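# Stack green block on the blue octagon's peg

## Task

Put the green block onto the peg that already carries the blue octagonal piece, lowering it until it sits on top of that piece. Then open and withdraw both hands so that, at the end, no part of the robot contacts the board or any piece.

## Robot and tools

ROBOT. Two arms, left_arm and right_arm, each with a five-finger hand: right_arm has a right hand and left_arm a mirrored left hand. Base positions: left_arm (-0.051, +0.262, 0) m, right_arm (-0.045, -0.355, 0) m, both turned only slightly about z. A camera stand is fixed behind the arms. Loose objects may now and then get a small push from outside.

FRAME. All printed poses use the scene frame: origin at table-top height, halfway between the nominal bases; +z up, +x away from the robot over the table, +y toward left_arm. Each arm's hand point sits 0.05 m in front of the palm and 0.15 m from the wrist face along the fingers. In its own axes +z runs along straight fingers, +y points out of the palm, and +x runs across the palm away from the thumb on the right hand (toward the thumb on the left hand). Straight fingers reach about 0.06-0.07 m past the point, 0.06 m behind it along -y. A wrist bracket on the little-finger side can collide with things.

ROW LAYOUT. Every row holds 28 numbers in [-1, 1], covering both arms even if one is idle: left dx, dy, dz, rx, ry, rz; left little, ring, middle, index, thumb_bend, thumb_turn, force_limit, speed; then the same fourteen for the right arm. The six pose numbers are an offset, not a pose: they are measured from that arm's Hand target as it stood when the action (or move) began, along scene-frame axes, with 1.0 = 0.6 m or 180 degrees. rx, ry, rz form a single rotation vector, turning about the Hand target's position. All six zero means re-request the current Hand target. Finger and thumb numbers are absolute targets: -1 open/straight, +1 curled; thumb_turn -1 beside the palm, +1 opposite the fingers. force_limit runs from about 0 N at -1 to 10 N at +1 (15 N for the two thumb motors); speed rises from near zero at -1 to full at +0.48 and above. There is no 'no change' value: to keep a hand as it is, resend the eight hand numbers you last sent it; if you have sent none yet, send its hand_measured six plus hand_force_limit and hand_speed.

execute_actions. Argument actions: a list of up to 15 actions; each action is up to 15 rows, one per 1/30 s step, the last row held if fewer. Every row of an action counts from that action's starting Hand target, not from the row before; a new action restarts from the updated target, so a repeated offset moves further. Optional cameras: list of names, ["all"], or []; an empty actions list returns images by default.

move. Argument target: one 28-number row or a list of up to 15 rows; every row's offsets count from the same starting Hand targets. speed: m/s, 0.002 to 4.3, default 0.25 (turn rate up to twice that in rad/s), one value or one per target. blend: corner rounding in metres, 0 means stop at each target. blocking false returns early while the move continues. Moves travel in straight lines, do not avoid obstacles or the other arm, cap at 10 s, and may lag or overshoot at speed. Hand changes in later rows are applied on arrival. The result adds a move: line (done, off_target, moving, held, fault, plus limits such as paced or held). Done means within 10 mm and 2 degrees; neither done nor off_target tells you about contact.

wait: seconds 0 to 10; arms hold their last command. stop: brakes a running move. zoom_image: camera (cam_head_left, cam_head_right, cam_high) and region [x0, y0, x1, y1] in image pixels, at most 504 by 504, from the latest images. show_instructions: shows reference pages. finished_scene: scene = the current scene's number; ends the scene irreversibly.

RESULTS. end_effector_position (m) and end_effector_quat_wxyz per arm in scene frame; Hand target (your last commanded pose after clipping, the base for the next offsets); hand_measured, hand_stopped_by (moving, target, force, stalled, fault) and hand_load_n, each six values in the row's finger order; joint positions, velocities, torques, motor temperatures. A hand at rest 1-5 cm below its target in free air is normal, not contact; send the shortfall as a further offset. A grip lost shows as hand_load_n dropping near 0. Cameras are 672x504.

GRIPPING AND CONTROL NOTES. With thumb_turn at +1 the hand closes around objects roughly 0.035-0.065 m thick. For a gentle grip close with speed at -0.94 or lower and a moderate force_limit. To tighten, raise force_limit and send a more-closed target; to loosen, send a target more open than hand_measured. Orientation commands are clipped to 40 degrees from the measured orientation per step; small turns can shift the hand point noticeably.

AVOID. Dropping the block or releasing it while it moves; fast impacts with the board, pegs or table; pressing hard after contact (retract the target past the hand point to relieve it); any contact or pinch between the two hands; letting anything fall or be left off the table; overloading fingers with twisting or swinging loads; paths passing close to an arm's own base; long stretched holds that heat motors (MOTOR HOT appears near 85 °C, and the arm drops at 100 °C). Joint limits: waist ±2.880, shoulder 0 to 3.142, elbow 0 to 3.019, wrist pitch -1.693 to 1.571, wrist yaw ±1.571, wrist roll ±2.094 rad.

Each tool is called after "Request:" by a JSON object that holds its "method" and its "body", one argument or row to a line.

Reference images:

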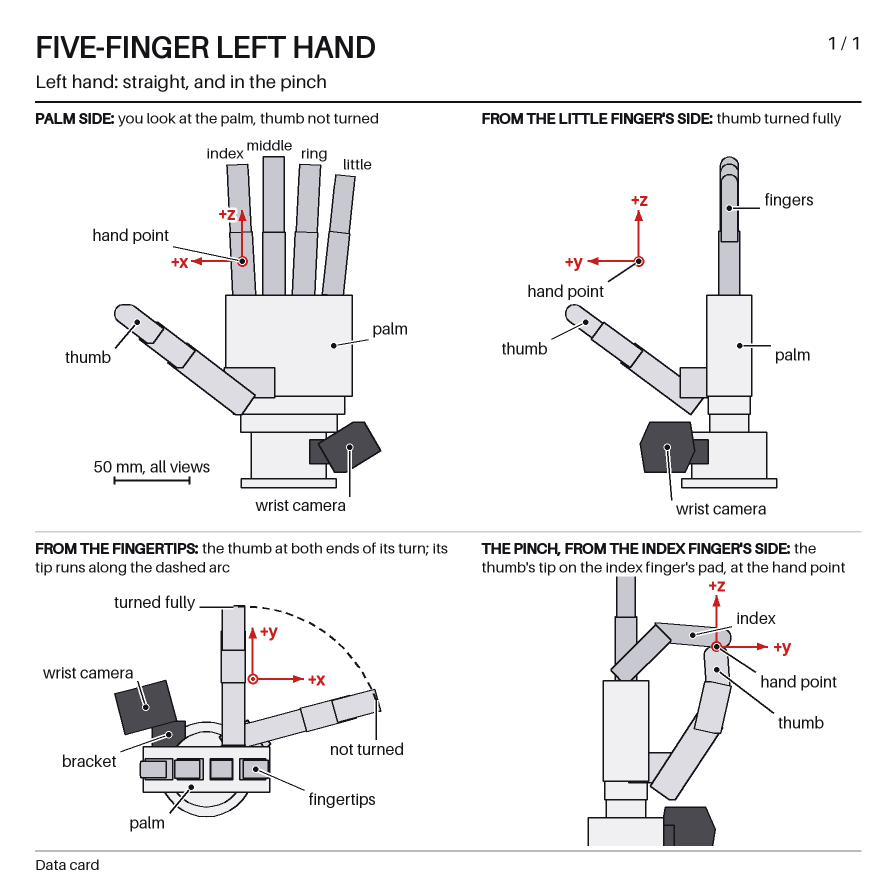

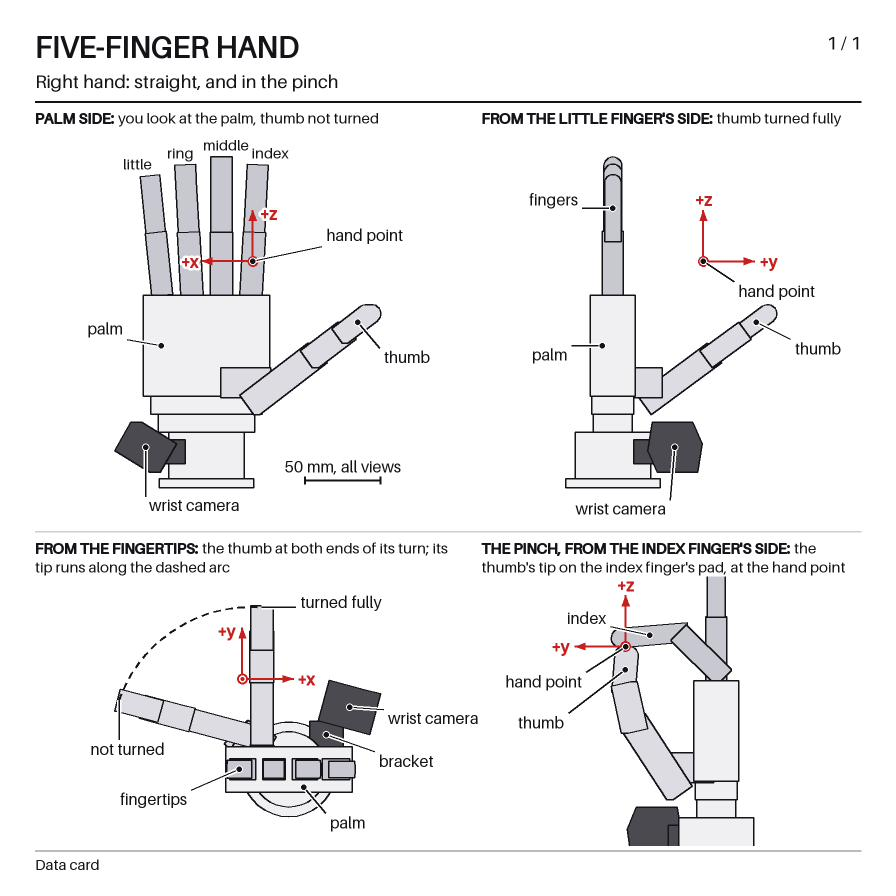

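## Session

Request:
{"method": "execute_actions", "body": {
  "actions": []
}}

Scene clock: 0.00 s.
left_arm: end_effector_position=(+0.0576, +0.3323, +0.1401) hand_measured=(-1.000, -1.000, -1.000, -1.000, -1.000, -1.000) hand_load_n=(+0.0, +0.0, +0.0, +0.0, +0.0, +0.0) hand_stopped_by=(target, target, target, target, target, target) hand_force_limit=0.00 hand_speed=-0.80 end_effector_quat_wxyz=(-0.032, -0.472, +0.880, -0.026) | right_arm: end_effector_position=(+0.4868, -0.3659, +0.3429) hand_measured=(-1.000, -1.000, -1.000, -1.000, -1.000, -1.000) hand_load_n=(+0.0, +0.0, +0.0, +0.0, +0.0, +0.0) hand_stopped_by=(target, target, target, target, target, target) hand_force_limit=0.00 hand_speed=-0.80 end_effector_quat_wxyz=(+0.238, +0.882, -0.070, +0.400)
Joint positions: left_arm=[0.397 0.855 0.71 -1.486 0.057 0.992] | right_arm=[0.242 1.415 1.4 -0.833 0.713 -1.391]
Joint velocities: within noise
Joint torques (N m): no reading
Motor temperatures (°C): left_arm=[22 28 27 23 25 26] | right_arm=[26 27 27 23 25 23]
Heat: left arm: hottest shoulder 28 °C; right arm: hottest shoulder 27 °C.
Hand target: left_arm +0.0640, +0.3350, +0.1466; -0.022, -0.472, +0.881, -0.027 | right_arm +0.4919, -0.3642, +0.3483; +0.236, +0.880, -0.072, +0.405

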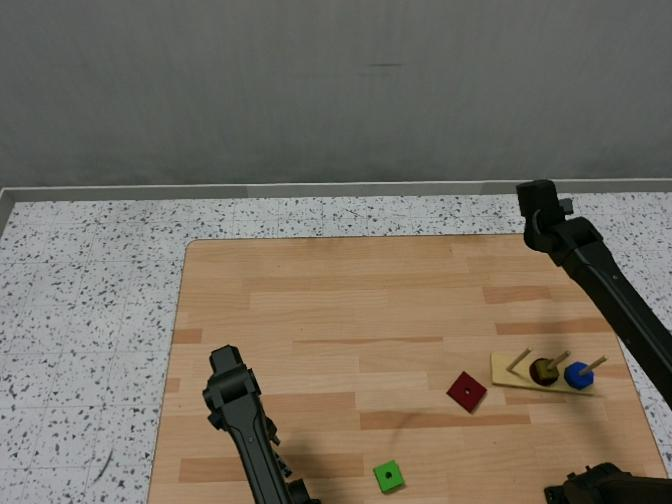

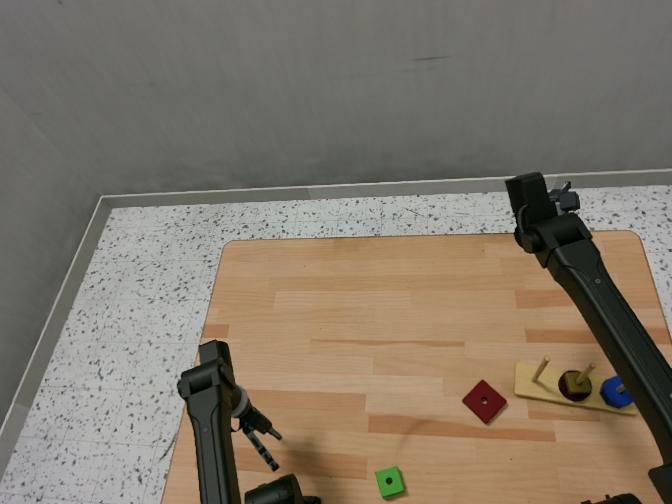

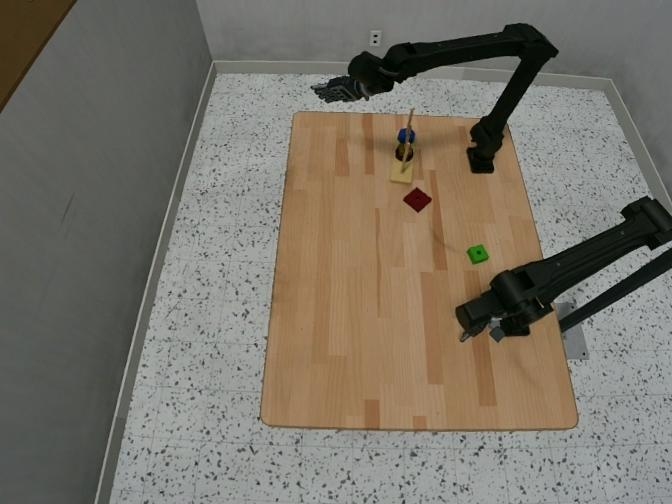

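Request:
{"method": "zoom_image", "body": {
  "camera": "cam_head_left",
  "region": [360, 452, 420, 504]
}}

Request:
{"method": "zoom_image", "body": {
  "camera": "cam_head_right",
  "region": [360, 452, 420, 504]
}}

Request:
{"method": "zoom_image", "body": {
  "camera": "cam_head_left",
  "region": [480, 335, 620, 405]
}}

Request:
{"method": "zoom_image", "body": {
  "camera": "cam_head_right",
  "region": [500, 345, 640, 425]
}}

Request:
{"method": "zoom_image", "body": {
  "camera": "cam_high",
  "region": [370, 90, 470, 220]
}}

Scaled by 8.400 from the camera's 672x504 image, which has a finer 960x720 frame.

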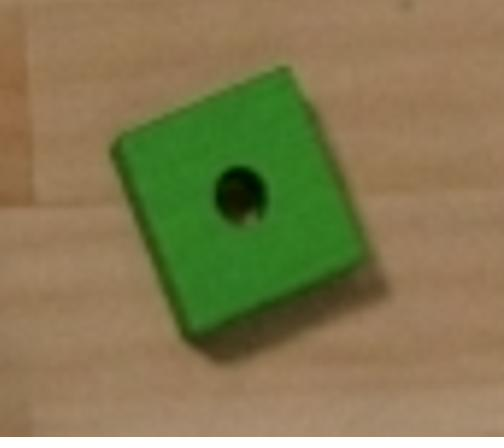

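Scaled by 8.400 from the camera's 672x504 image, which has a finer 960x720 frame.

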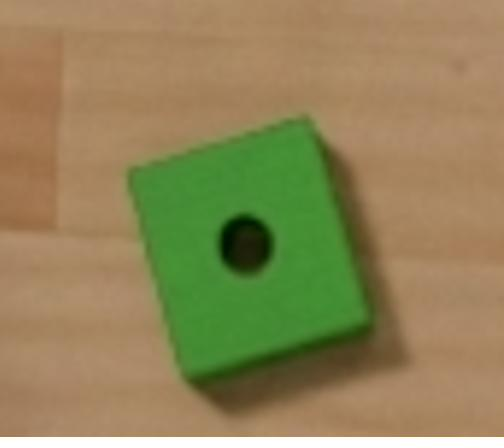

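Scaled by 3.600 from the camera's 672x504 image, which has a finer 960x720 frame.

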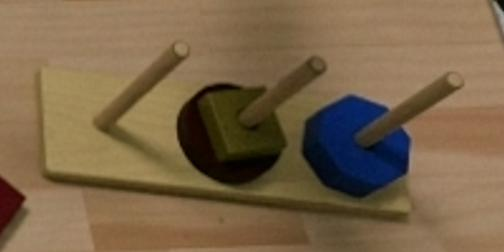

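Scaled by 3.600 from the camera's 672x504 image, which has a finer 960x720 frame.

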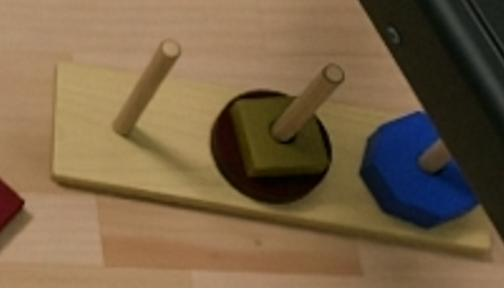

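Scaled by 3.877 from the camera's 672x504 image, which has a finer 960x720 frame.

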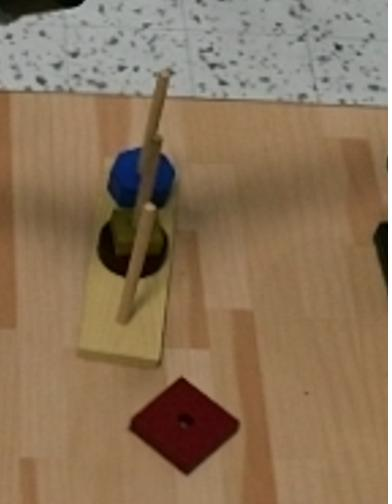

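Request:
{"method": "move", "body": {
  "target": [0,0,0,0,0,0,-1,-1,-1,-1,-1,-1,0,-0.8,-0.385,0.334,-0.08,0.2002,0.2035,0.0882,1,1,-0.15,-0.15,-1,1,0,0],
  "speed": 0.25
}}

Request:
{"method": "move", "body": {
  "target": [0,0,0,0,0,0,-1,-1,-1,-1,-1,-1,0,-0.8,-0.385,0.334,-0.234,0.2002,0.2035,0.0882,1,1,-0.15,-0.15,-1,1,0,0],
  "speed": 0.25,
  "cameras": ["all"]
}}

Request:
{"method": "zoom_image", "body": {
  "camera": "cam_head_left",
  "region": [330, 414, 450, 504]
}}

Request:
{"method": "zoom_image", "body": {
  "camera": "cam_head_right",
  "region": [330, 414, 450, 504]
}}

Scene clock: 108.80 s.
left_arm: end_effector_position=(+0.0576, +0.3323, +0.1401) hand_measured=(-1.000, -1.000, -1.000, -1.000, -1.000, -1.000) hand_load_n=(+0.0, +0.0, +0.0, +0.0, +0.0, +0.0) hand_stopped_by=(target, target, target, target, target, target) hand_force_limit=0.00 hand_speed=-0.80 end_effector_quat_wxyz=(-0.032, -0.472, +0.880, -0.026) | right_arm: end_effector_position=(+0.2639, -0.1671, +0.2922) hand_measured=(+1.000, +1.000, -0.150, -0.150, -1.000, +1.000) hand_load_n=(+0.0, +0.5, +0.0, +0.0, +0.0, +0.0) hand_stopped_by=(target, target, target, target, target, target) hand_force_limit=0.00 hand_speed=0.00 end_effector_quat_wxyz=(-0.083, +0.992, +0.006, +0.098)
Joint positions: left_arm=[0.397 0.855 0.71 -1.486 0.057 0.992] | right_arm=[0.564 1.264 1.41 -1.46 -0.022 -0.956]
Joint torques (N m): left_arm=[2.84 -1.67 9.24 0.5 0.11 0.02] | right_arm=[1.55 -10.29 9.57 0.44 -0.07 0.13]
Motor temperatures (°C): left_arm=[22 28 34 23 25 26] | right_arm=[26 31 34 24 25 23]
Heat: left arm: hottest elbow 34 °C; right arm: hottest elbow 34 °C.
Hand target: left_arm +0.0640, +0.3350, +0.1466; -0.022, -0.472, +0.881, -0.027 | right_arm +0.2609, -0.1638, +0.3005; -0.089, +0.991, +0.003, +0.100
Off the commanded pose: left_arm 0.010 m, 1 deg | right_arm 0.009 m, 1 deg.
move: done

Scene clock: 111.73 s.
left_arm: end_effector_position=(+0.0576, +0.3323, +0.1401) hand_measured=(-1.000, -1.000, -1.000, -1.000, -1.000, -1.000) hand_load_n=(+0.0, +0.0, +0.0, +0.0, +0.0, +0.0) hand_stopped_by=(target, target, target, target, target, target) hand_force_limit=0.00 hand_speed=-0.80 end_effector_quat_wxyz=(-0.032, -0.472, +0.880, -0.026) | right_arm: end_effector_position=(+0.0335, +0.0350, +0.1658) hand_measured=(+1.000, +1.000, -0.150, -0.150, -1.000, +1.000) hand_load_n=(+0.0, +0.0, +0.0, +0.0, +0.0, +0.0) hand_stopped_by=(target, target, target, target, target, target) hand_force_limit=0.00 hand_speed=0.00 end_effector_quat_wxyz=(-0.397, +0.887, +0.081, -0.221)
Joint positions: left_arm=[0.397 0.855 0.71 -1.486 0.057 0.992] | right_arm=[0.95 1.267 0.911 -0.712 -0.836 -0.516]
Joint torques (N m): left_arm=[2.32 -1.85 9.43 0.51 0.1 0.03] | right_arm=[1.55 -8.88 7.58 1.76 -0.6 0.18]
Heat: left arm: hottest elbow 34 °C; right arm: hottest elbow 34 °C.
Hand target: left_arm +0.0640, +0.3350, +0.1466; -0.022, -0.472, +0.881, -0.027 | right_arm +0.0298, +0.0366, +0.1600; -0.394, +0.887, +0.078, -0.227
Off the commanded pose: left_arm 0.010 m, 1 deg | right_arm 0.007 m, 1 deg.
move: done

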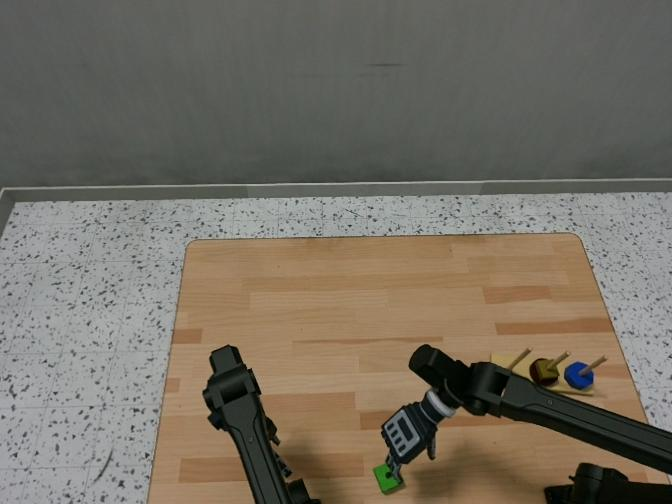

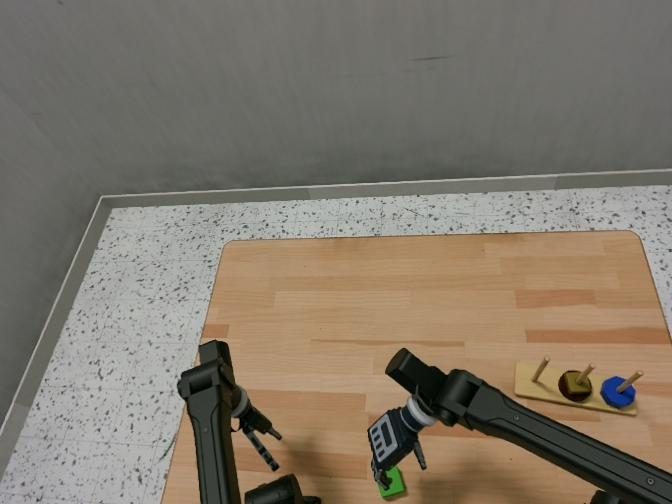

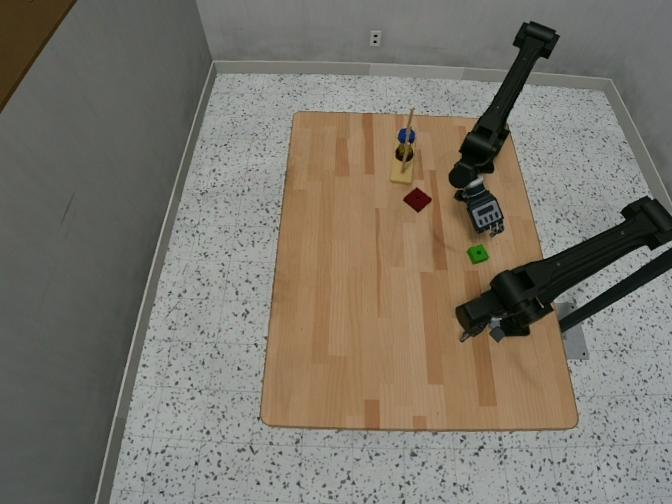

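Scaled by 4.200 from the camera's 672x504 image, which has a finer 960x720 frame.

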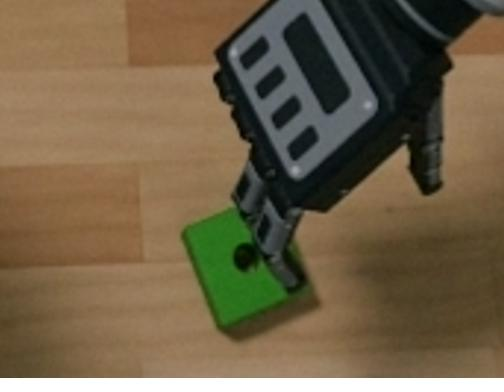

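Scaled by 4.200 from the camera's 672x504 image, which has a finer 960x720 frame.

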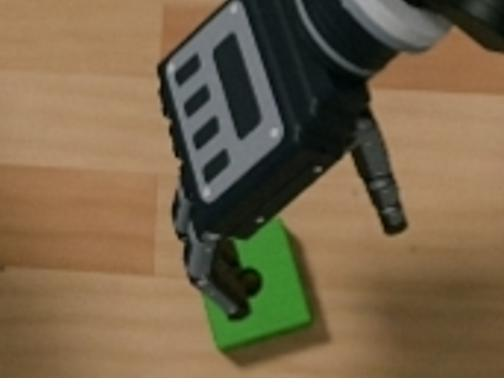

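Request:
{"method": "move", "body": {
  "target": [0,0,0,0,0,0,-1,-1,-1,-1,-1,-1,0,-0.8,0.0105,0.069,-0.15,0,0,0,1,1,-0.15,-0.15,-1,1,0,0],
  "speed": 0.15,
  "cameras": ["cam_head_left","cam_head_right"]
}}

Request:
{"method": "zoom_image", "body": {
  "camera": "cam_head_left",
  "region": [340, 430, 438, 504]
}}

Request:
{"method": "zoom_image", "body": {
  "camera": "cam_head_right",
  "region": [340, 430, 438, 504]
}}

Scene clock: 139.97 s.
left_arm: end_effector_position=(+0.0576, +0.3323, +0.1401) hand_measured=(-1.000, -1.000, -1.000, -1.000, -1.000, -1.000) hand_load_n=(+0.0, +0.0, +0.0, +0.0, +0.0, +0.0) hand_stopped_by=(target, target, target, target, target, target) hand_force_limit=0.00 hand_speed=-0.80 end_effector_quat_wxyz=(-0.032, -0.472, +0.880, -0.026) | right_arm: end_effector_position=(+0.0392, +0.0761, +0.0769) hand_measured=(+1.000, +1.000, -0.150, -0.150, -1.000, +1.000) hand_load_n=(+0.0, +0.0, +0.0, +0.0, +0.0, +0.0) hand_stopped_by=(target, target, target, target, target, target) hand_force_limit=0.00 hand_speed=0.00 end_effector_quat_wxyz=(-0.398, +0.886, +0.081, -0.224)
Joint positions: left_arm=[0.397 0.855 0.71 -1.486 0.057 0.992] | right_arm=[0.989 1.491 0.86 -0.398 -0.824 -0.464]
Joint torques (N m): left_arm=[2.43 -1.73 9.33 0.49 0.07 0.05] | right_arm=[1.49 -11.16 6.99 1.81 -0.31 0.18]
Heat: left arm: hottest elbow 34 °C; right arm: hottest elbow 33 °C.
Hand target: left_arm +0.0640, +0.3350, +0.1466; -0.022, -0.472, +0.881, -0.027 | right_arm +0.0362, +0.0779, +0.0699; -0.394, +0.887, +0.077, -0.227
Off the commanded pose: left_arm 0.010 m, 1 deg | right_arm 0.008 m, 1 deg.
move: done
Images, in order (width x height): cam_head_left 672x504, cam_head_right 672x504.

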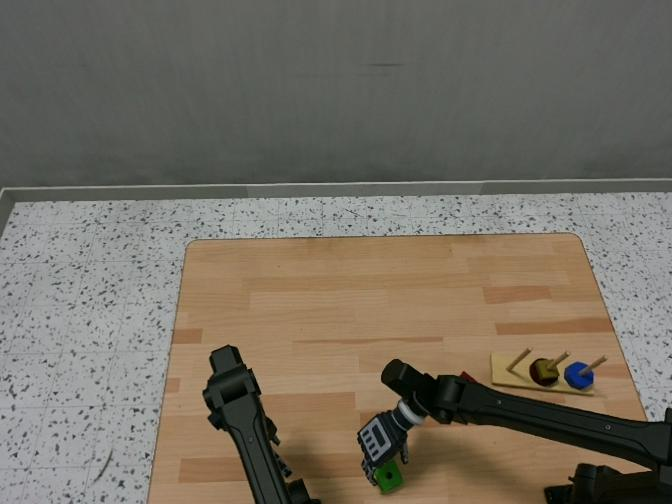

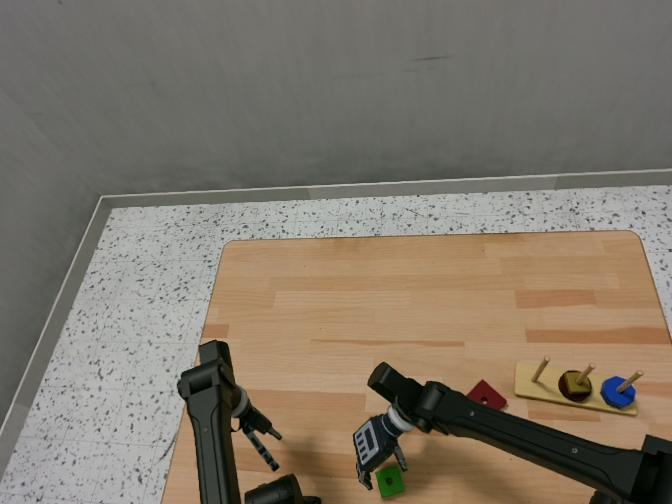

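Scaled by 5.143 from the camera's 672x504 image, which has a finer 960x720 frame.

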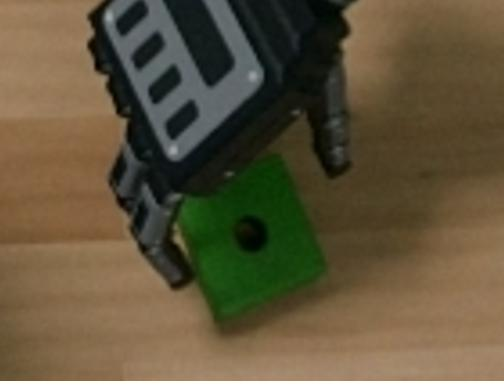

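Scaled by 5.143 from the camera's 672x504 image, which has a finer 960x720 frame.

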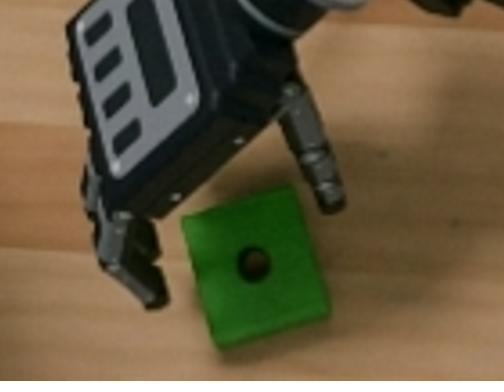

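Request:
{"method": "move", "body": {
  "target": [0,0,0,0,0,0,-1,-1,-1,-1,-1,-1,0,-0.8,0.0063,0,-0.055,0,0,0,1,1,-0.15,-0.15,-1,1,0,0],
  "speed": 0.1,
  "cameras": ["cam_head_left","cam_head_right"]
}}

Request:
{"method": "zoom_image", "body": {
  "camera": "cam_head_left",
  "region": [350, 444, 430, 504]
}}

Request:
{"method": "zoom_image", "body": {
  "camera": "cam_head_right",
  "region": [350, 444, 430, 504]
}}

Scene clock: 165.33 s.
left_arm: end_effector_position=(+0.0576, +0.3323, +0.1401) hand_measured=(-1.000, -1.000, -1.000, -1.000, -1.000, -1.000) hand_load_n=(+0.0, +0.0, +0.0, +0.0, +0.0, +0.0) hand_stopped_by=(target, target, target, target, target, target) hand_force_limit=0.00 hand_speed=-0.80 end_effector_quat_wxyz=(-0.032, -0.472, +0.880, -0.026) | right_arm: end_effector_position=(+0.0401, +0.0776, +0.0447) hand_measured=(+1.000, +1.000, -0.150, -0.150, -1.000, +1.000) hand_load_n=(+0.0, +0.0, +0.0, +0.0, +0.0, +0.0) hand_stopped_by=(target, target, target, target, target, target) hand_force_limit=0.00 hand_speed=0.00 end_effector_quat_wxyz=(-0.396, +0.887, +0.080, -0.225)
Joint positions: left_arm=[0.397 0.855 0.71 -1.486 0.057 0.992] | right_arm=[0.989 1.559 0.831 -0.308 -0.824 -0.463]
Joint torques (N m): left_arm=[2.32 -1.79 9.31 0.5 0.09 0.04] | right_arm=[0.79 -11.22 6.46 1.83 -0.45 0.05]
Heat: left arm: hottest elbow 35 °C; right arm: hottest elbow 33 °C.
Hand target: left_arm +0.0640, +0.3350, +0.1466; -0.022, -0.472, +0.881, -0.027 | right_arm +0.0399, +0.0779, +0.0370; -0.394, +0.887, +0.077, -0.227
Off the commanded pose: left_arm 0.010 m, 1 deg | right_arm 0.008 m, 0 deg.
move: done
Images, in order (width x height): cam_head_left 672x504, cam_head_right 672x504.

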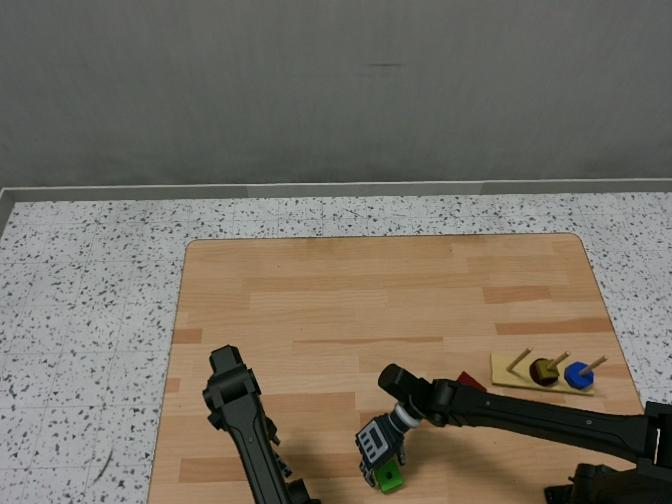

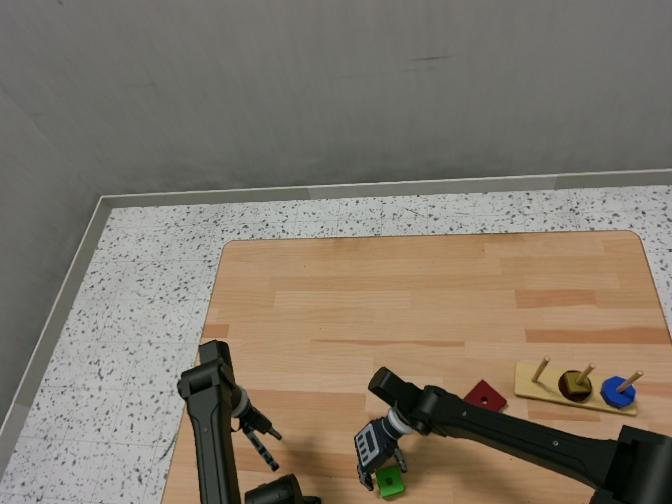

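Scaled by 6.300 from the camera's 672x504 image, which has a finer 960x720 frame.

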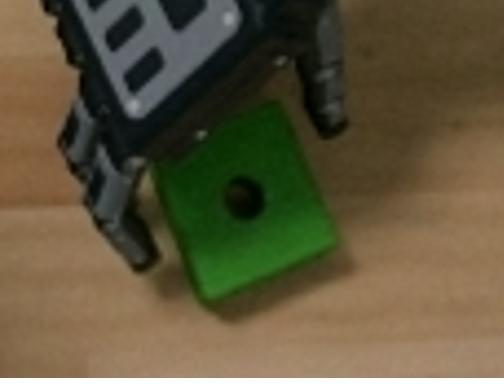

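Scaled by 6.300 from the camera's 672x504 image, which has a finer 960x720 frame.

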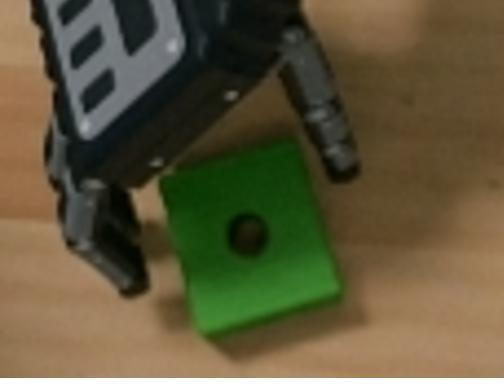

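Request:
{"method": "move", "body": {
  "target": [0,0,0,0,0,0,-1,-1,-1,-1,-1,-1,0,-0.8,0,0,-0.026,0,0,0,1,1,-0.15,-0.15,-1,1,0,0],
  "speed": 0.06,
  "cameras": ["cam_head_left","cam_head_right","cam_high"]
}}

Request:
{"method": "zoom_image", "body": {
  "camera": "cam_head_left",
  "region": [350, 444, 430, 504]
}}

Request:
{"method": "zoom_image", "body": {
  "camera": "cam_head_right",
  "region": [350, 444, 430, 504]
}}

Request:
{"method": "zoom_image", "body": {
  "camera": "cam_high",
  "region": [440, 190, 520, 270]
}}

Scene clock: 193.83 s.
left_arm: end_effector_position=(+0.0576, +0.3323, +0.1401) hand_measured=(-1.000, -1.000, -1.000, -1.000, -1.000, -1.000) hand_load_n=(+0.0, +0.0, +0.0, +0.0, +0.0, +0.0) hand_stopped_by=(target, target, target, target, target, target) hand_force_limit=0.00 hand_speed=-0.80 end_effector_quat_wxyz=(-0.032, -0.472, +0.880, -0.026) | right_arm: end_effector_position=(+0.0408, +0.0790, +0.0316) hand_measured=(+1.000, +1.000, -0.150, -0.150, -1.000, +1.000) hand_load_n=(+0.0, +0.0, -0.5, +0.0, +0.0, +0.0) hand_stopped_by=(target, target, target, target, target, target) hand_force_limit=0.00 hand_speed=0.00 end_effector_quat_wxyz=(-0.398, +0.886, +0.081, -0.224)
Joint positions: left_arm=[0.397 0.855 0.71 -1.486 0.057 0.992] | right_arm=[0.989 1.588 0.819 -0.261 -0.824 -0.463]
Joint torques (N m): left_arm=[1.73 -1.61 9.33 0.65 0.1 0.04] | right_arm=[0.67 -10.52 6.26 1.51 -0.44 0.04]
Heat: left arm: hottest elbow 35 °C; right arm: hottest elbow 32 °C.
Hand target: left_arm +0.0640, +0.3350, +0.1466; -0.022, -0.472, +0.881, -0.027 | right_arm +0.0400, +0.0780, +0.0215; -0.394, +0.887, +0.077, -0.227
Off the commanded pose: left_arm 0.010 m, 1 deg | right_arm 0.010 m, 1 deg.
move: done

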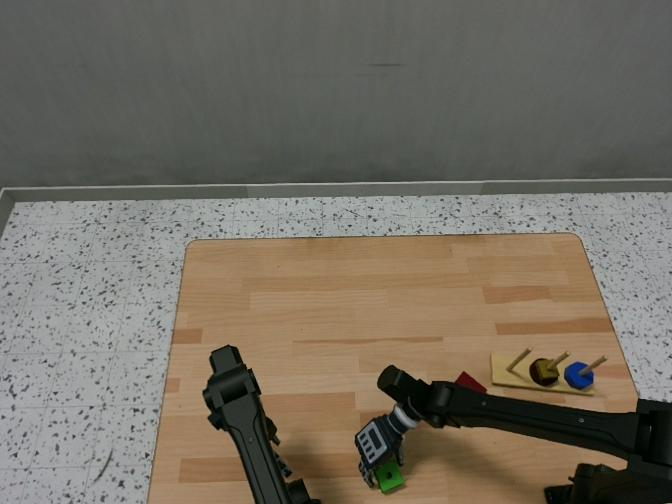

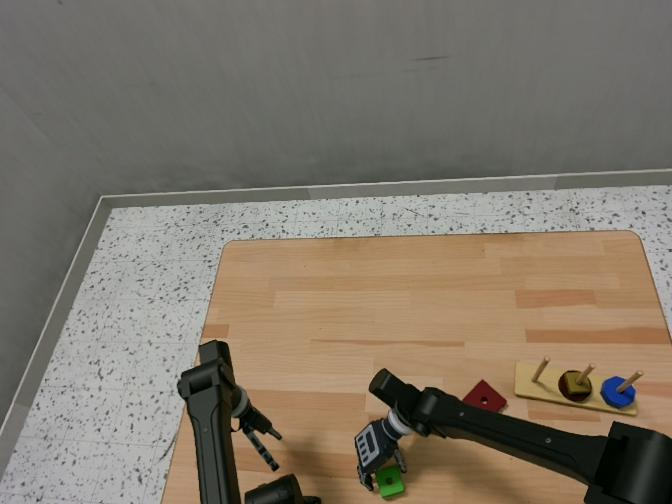

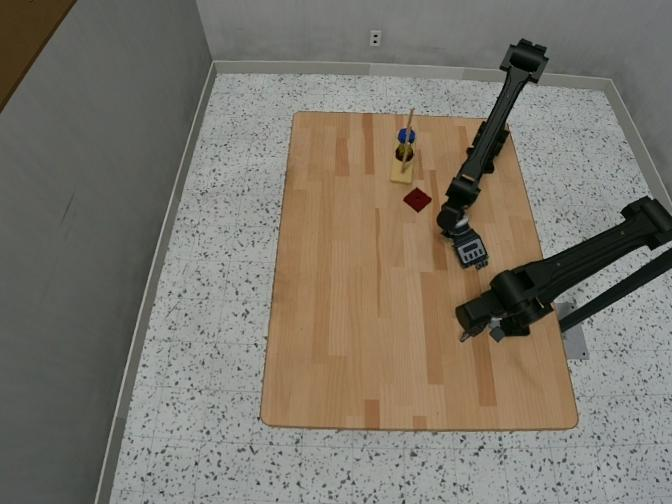

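Scaled by 6.300 from the camera's 672x504 image, which has a finer 960x720 frame.

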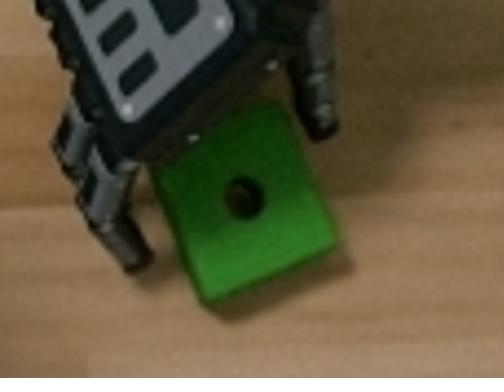

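Scaled by 6.300 from the camera's 672x504 image, which has a finer 960x720 frame.

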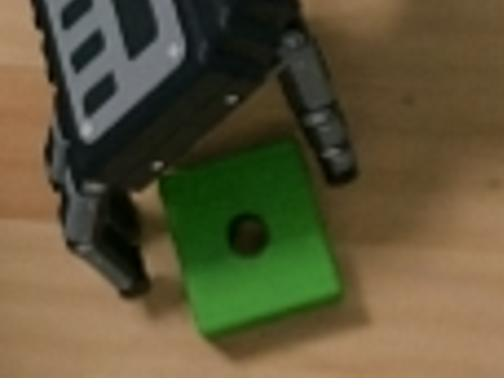

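Scaled by 6.300 from the camera's 672x504 image, which has a finer 960x720 frame.

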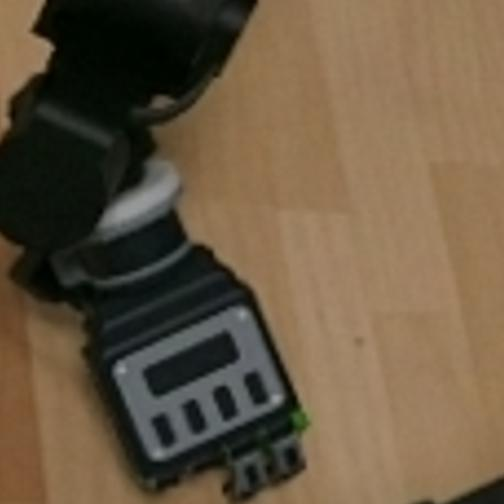

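Request:
{"method": "move", "body": {
  "target": [0,0,0,0,0,0,-1,-1,-1,-1,-1,-1,0,-0.8,0,0,0,0,0,0,1,1,0.5,0.5,-1,1,-0.2,-0.9],
  "speed": 0.06,
  "cameras": ["cam_head_left","cam_head_right"]
}}

Request:
{"method": "zoom_image", "body": {
  "camera": "cam_head_left",
  "region": [350, 444, 430, 504]
}}

Request:
{"method": "zoom_image", "body": {
  "camera": "cam_head_right",
  "region": [350, 444, 430, 504]
}}

Scene clock: 204.57 s.
left_arm: end_effector_position=(+0.0576, +0.3323, +0.1401) hand_measured=(-1.000, -1.000, -1.000, -1.000, -1.000, -1.000) hand_load_n=(+0.0, +0.0, +0.0, +0.0, +0.0, +0.0) hand_stopped_by=(target, target, target, target, target, target) hand_force_limit=0.00 hand_speed=-0.80 end_effector_quat_wxyz=(-0.032, -0.472, +0.880, -0.026) | right_arm: end_effector_position=(+0.0409, +0.0792, +0.0315) hand_measured=(+1.000, +1.000, +0.062, +0.080, -1.000, +1.000) hand_load_n=(+0.0, +0.0, +4.5, +6.5, +1.5, -1.5) hand_stopped_by=(target, target, force, force, target, target) hand_force_limit=-0.20 hand_speed=-0.90 end_effector_quat_wxyz=(-0.399, +0.886, +0.081, -0.224)
Joint positions: left_arm=[0.397 0.855 0.71 -1.486 0.057 0.992] | right_arm=[0.989 1.588 0.819 -0.26 -0.824 -0.463]
Joint torques (N m): left_arm=[2.49 -1.26 9.26 0.44 0.09 0] | right_arm=[0.62 -11.05 6.11 1.83 -0.44 0.05]
Heat: left arm: hottest elbow 35 °C; right arm: hottest elbow 31 °C.
Hand target: left_arm +0.0640, +0.3350, +0.1466; -0.022, -0.472, +0.881, -0.027 | right_arm +0.0400, +0.0779, +0.0213; -0.394, +0.887, +0.077, -0.227
Off the commanded pose: left_arm 0.010 m, 1 deg | right_arm 0.010 m, 1 deg.
move: done
Images, in order (width x height): cam_head_left 672x504, cam_head_right 672x504.

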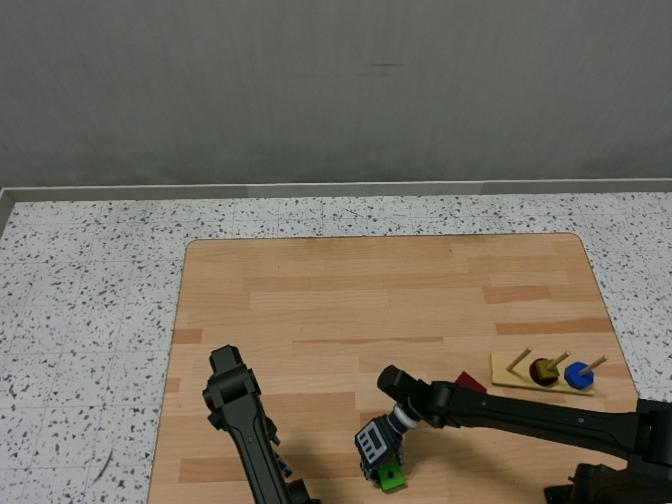

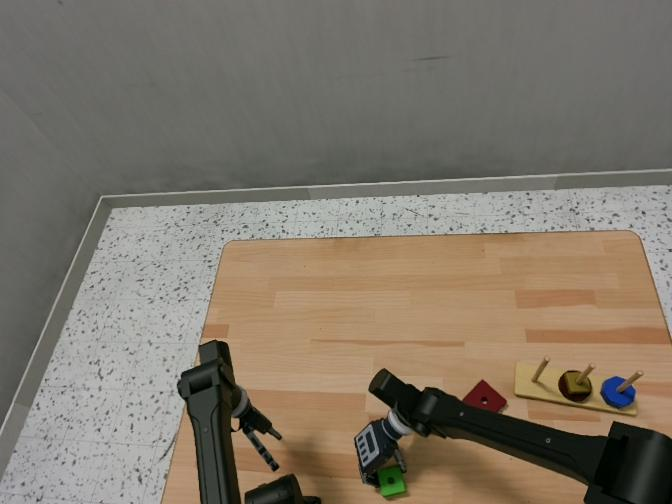

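Scaled by 6.300 from the camera's 672x504 image, which has a finer 960x720 frame.

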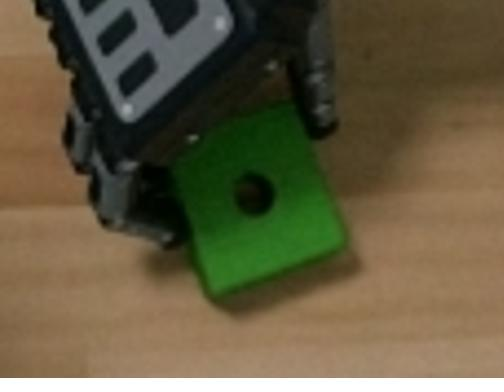

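Scaled by 6.300 from the camera's 672x504 image, which has a finer 960x720 frame.

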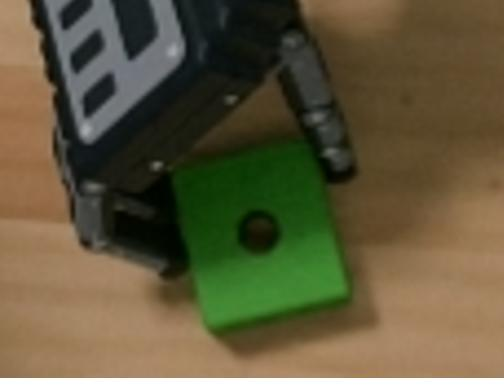

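Request:
{"method": "move", "body": {
  "target": [
    [0,0,0,0,0,0,-1,-1,-1,-1,-1,-1,0,-0.8,0,0,0.25,0,0,0,1,1,0.5,0.5,-1,1,-0.2,-0.9],
    [0,0,0,0,0,0,-1,-1,-1,-1,-1,-1,0,-0.8,0.267,-0.33,0.398,0,0,-0.277,1,1,0.5,0.5,-1,1,-0.2,-0.9]
  ],
  "speed": [0.1,0.15],
  "blend": 0.05,
  "cameras": ["cam_head_left","cam_head_right"]
}}

Scene clock: 238.90 s.
left_arm: end_effector_position=(+0.0576, +0.3323, +0.1401) hand_measured=(-1.000, -1.000, -1.000, -1.000, -1.000, -1.000) hand_load_n=(+0.0, +0.0, +0.0, +0.0, +0.0, +0.0) hand_stopped_by=(target, target, target, target, target, target) hand_force_limit=0.00 hand_speed=-0.80 end_effector_quat_wxyz=(-0.032, -0.472, +0.880, -0.026) | right_arm: end_effector_position=(+0.1964, -0.1191, +0.2468) hand_measured=(+1.000, +1.000, +0.062, +0.080, -1.000, +1.000) hand_load_n=(+0.0, +0.0, +4.0, +7.0, +1.5, -2.0) hand_stopped_by=(target, target, force, force, target, target) hand_force_limit=-0.20 hand_speed=-0.90 end_effector_quat_wxyz=(-0.448, +0.842, -0.298, -0.046)
Joint positions: left_arm=[0.397 0.855 0.71 -1.486 0.057 0.992] | right_arm=[0.292 0.94 0.883 -0.871 -0.733 -0.285]
Joint torques (N m): left_arm=[2.26 -1.38 9.32 0.47 0.11 0.03] | right_arm=[-0.03 -6.42 10.67 0.81 -0.32 0.18]
Heat: left arm: hottest elbow 35 °C; right arm: hottest elbow 31 °C.
Hand target: left_arm +0.0640, +0.3350, +0.1466; -0.022, -0.472, +0.881, -0.027 | right_arm +0.2002, -0.1200, +0.2602; -0.453, +0.837, -0.304, -0.040
Off the commanded pose: left_arm 0.010 m, 1 deg | right_arm 0.014 m, 1 deg.
move: off_target (right_arm)
Images, in order (width x height): cam_head_left 672x504, cam_head_right 672x504.

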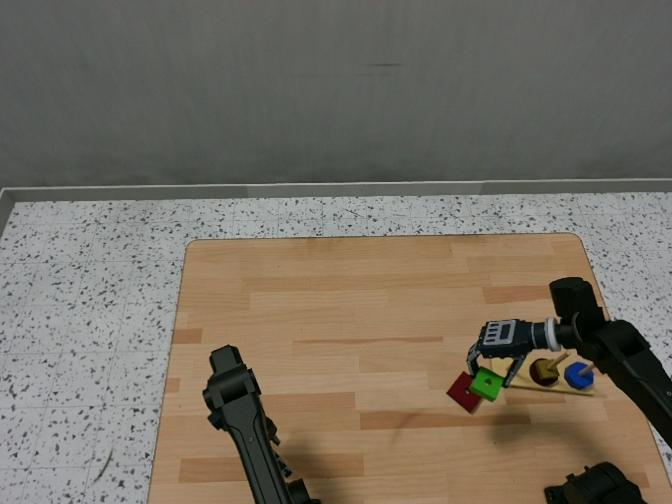

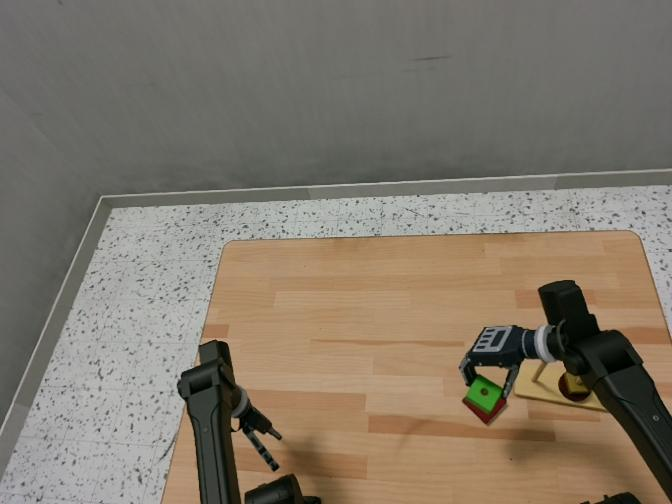

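Request:
{"method": "move", "body": {
  "target": [0,0,0,0,0,0,-1,-1,-1,-1,-1,-1,0,-0.8,0.132,-0.568,0.01,0,0,-0.277,1,1,0.5,0.5,-1,1,-0.2,-0.9],
  "speed": 0.18,
  "cameras": ["cam_head_left","cam_head_right","cam_high"]
}}

Request:
{"method": "zoom_image", "body": {
  "camera": "cam_head_left",
  "region": [560, 320, 640, 400]
}}

Request:
{"method": "zoom_image", "body": {
  "camera": "cam_head_right",
  "region": [580, 330, 660, 410]
}}

Scene clock: 262.03 s.
left_arm: end_effector_position=(+0.0576, +0.3323, +0.1401) hand_measured=(-1.000, -1.000, -1.000, -1.000, -1.000, -1.000) hand_load_n=(+0.0, +0.0, +0.0, +0.0, +0.0, +0.0) hand_stopped_by=(target, target, target, target, target, target) hand_force_limit=0.00 hand_speed=-0.80 end_effector_quat_wxyz=(-0.032, -0.472, +0.880, -0.026) | right_arm: end_effector_position=(+0.2673, -0.4485, +0.2500) hand_measured=(+1.000, +1.000, +0.062, +0.080, -1.000, +1.000) hand_load_n=(+0.0, +0.0, +4.0, +6.5, +1.0, -2.0) hand_stopped_by=(target, target, force, force, target, target) hand_force_limit=-0.20 hand_speed=-0.90 end_effector_quat_wxyz=(-0.427, +0.633, -0.631, +0.135)
Joint positions: left_arm=[0.397 0.855 0.71 -1.486 0.057 0.992] | right_arm=[-0.803 1.039 0.97 -1.077 -0.853 -0.551]
Joint torques (N m): left_arm=[2.2 -1.61 9.26 0.53 0.08 0.03] | right_arm=[0.38 -6.12 12.04 1.61 -0.44 0.19]
Heat: left arm: hottest elbow 35 °C; right arm: hottest elbow 34 °C.
Hand target: left_arm +0.0640, +0.3350, +0.1466; -0.022, -0.472, +0.881, -0.027 | right_arm +0.2793, -0.4609, +0.2662; -0.428, +0.631, -0.628, +0.155
Off the commanded pose: left_arm 0.010 m, 1 deg | right_arm 0.024 m, 2 deg.
move: off_target (right_arm)

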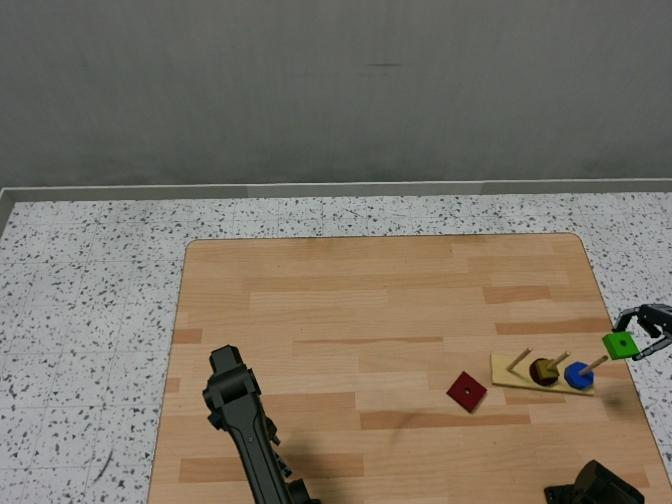

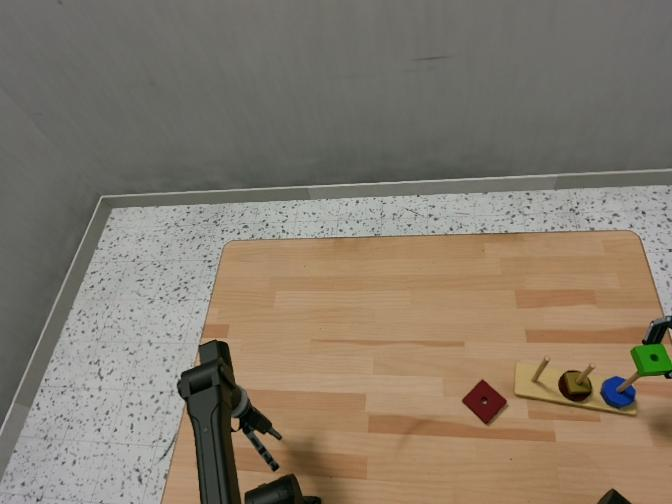

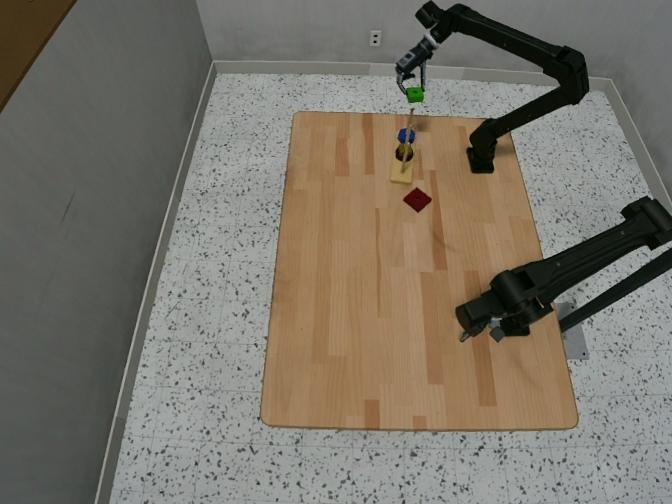

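Scaled by 6.300 from the camera's 672x504 image, which has a finer 960x720 frame.

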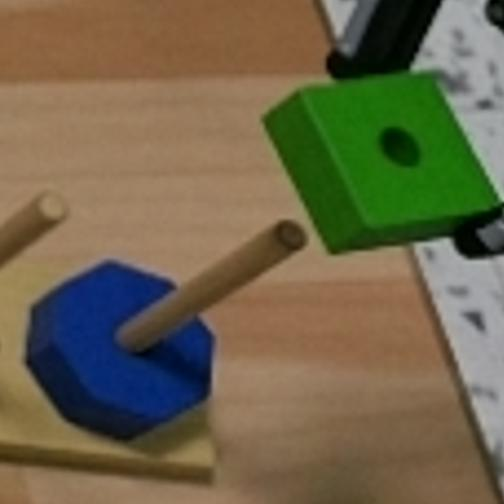

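Scaled by 6.300 from the camera's 672x504 image, which has a finer 960x720 frame.

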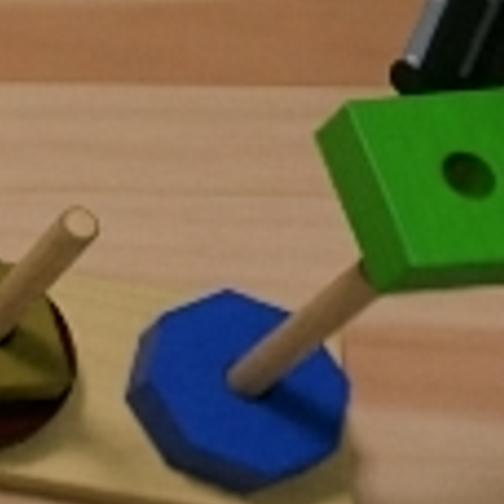

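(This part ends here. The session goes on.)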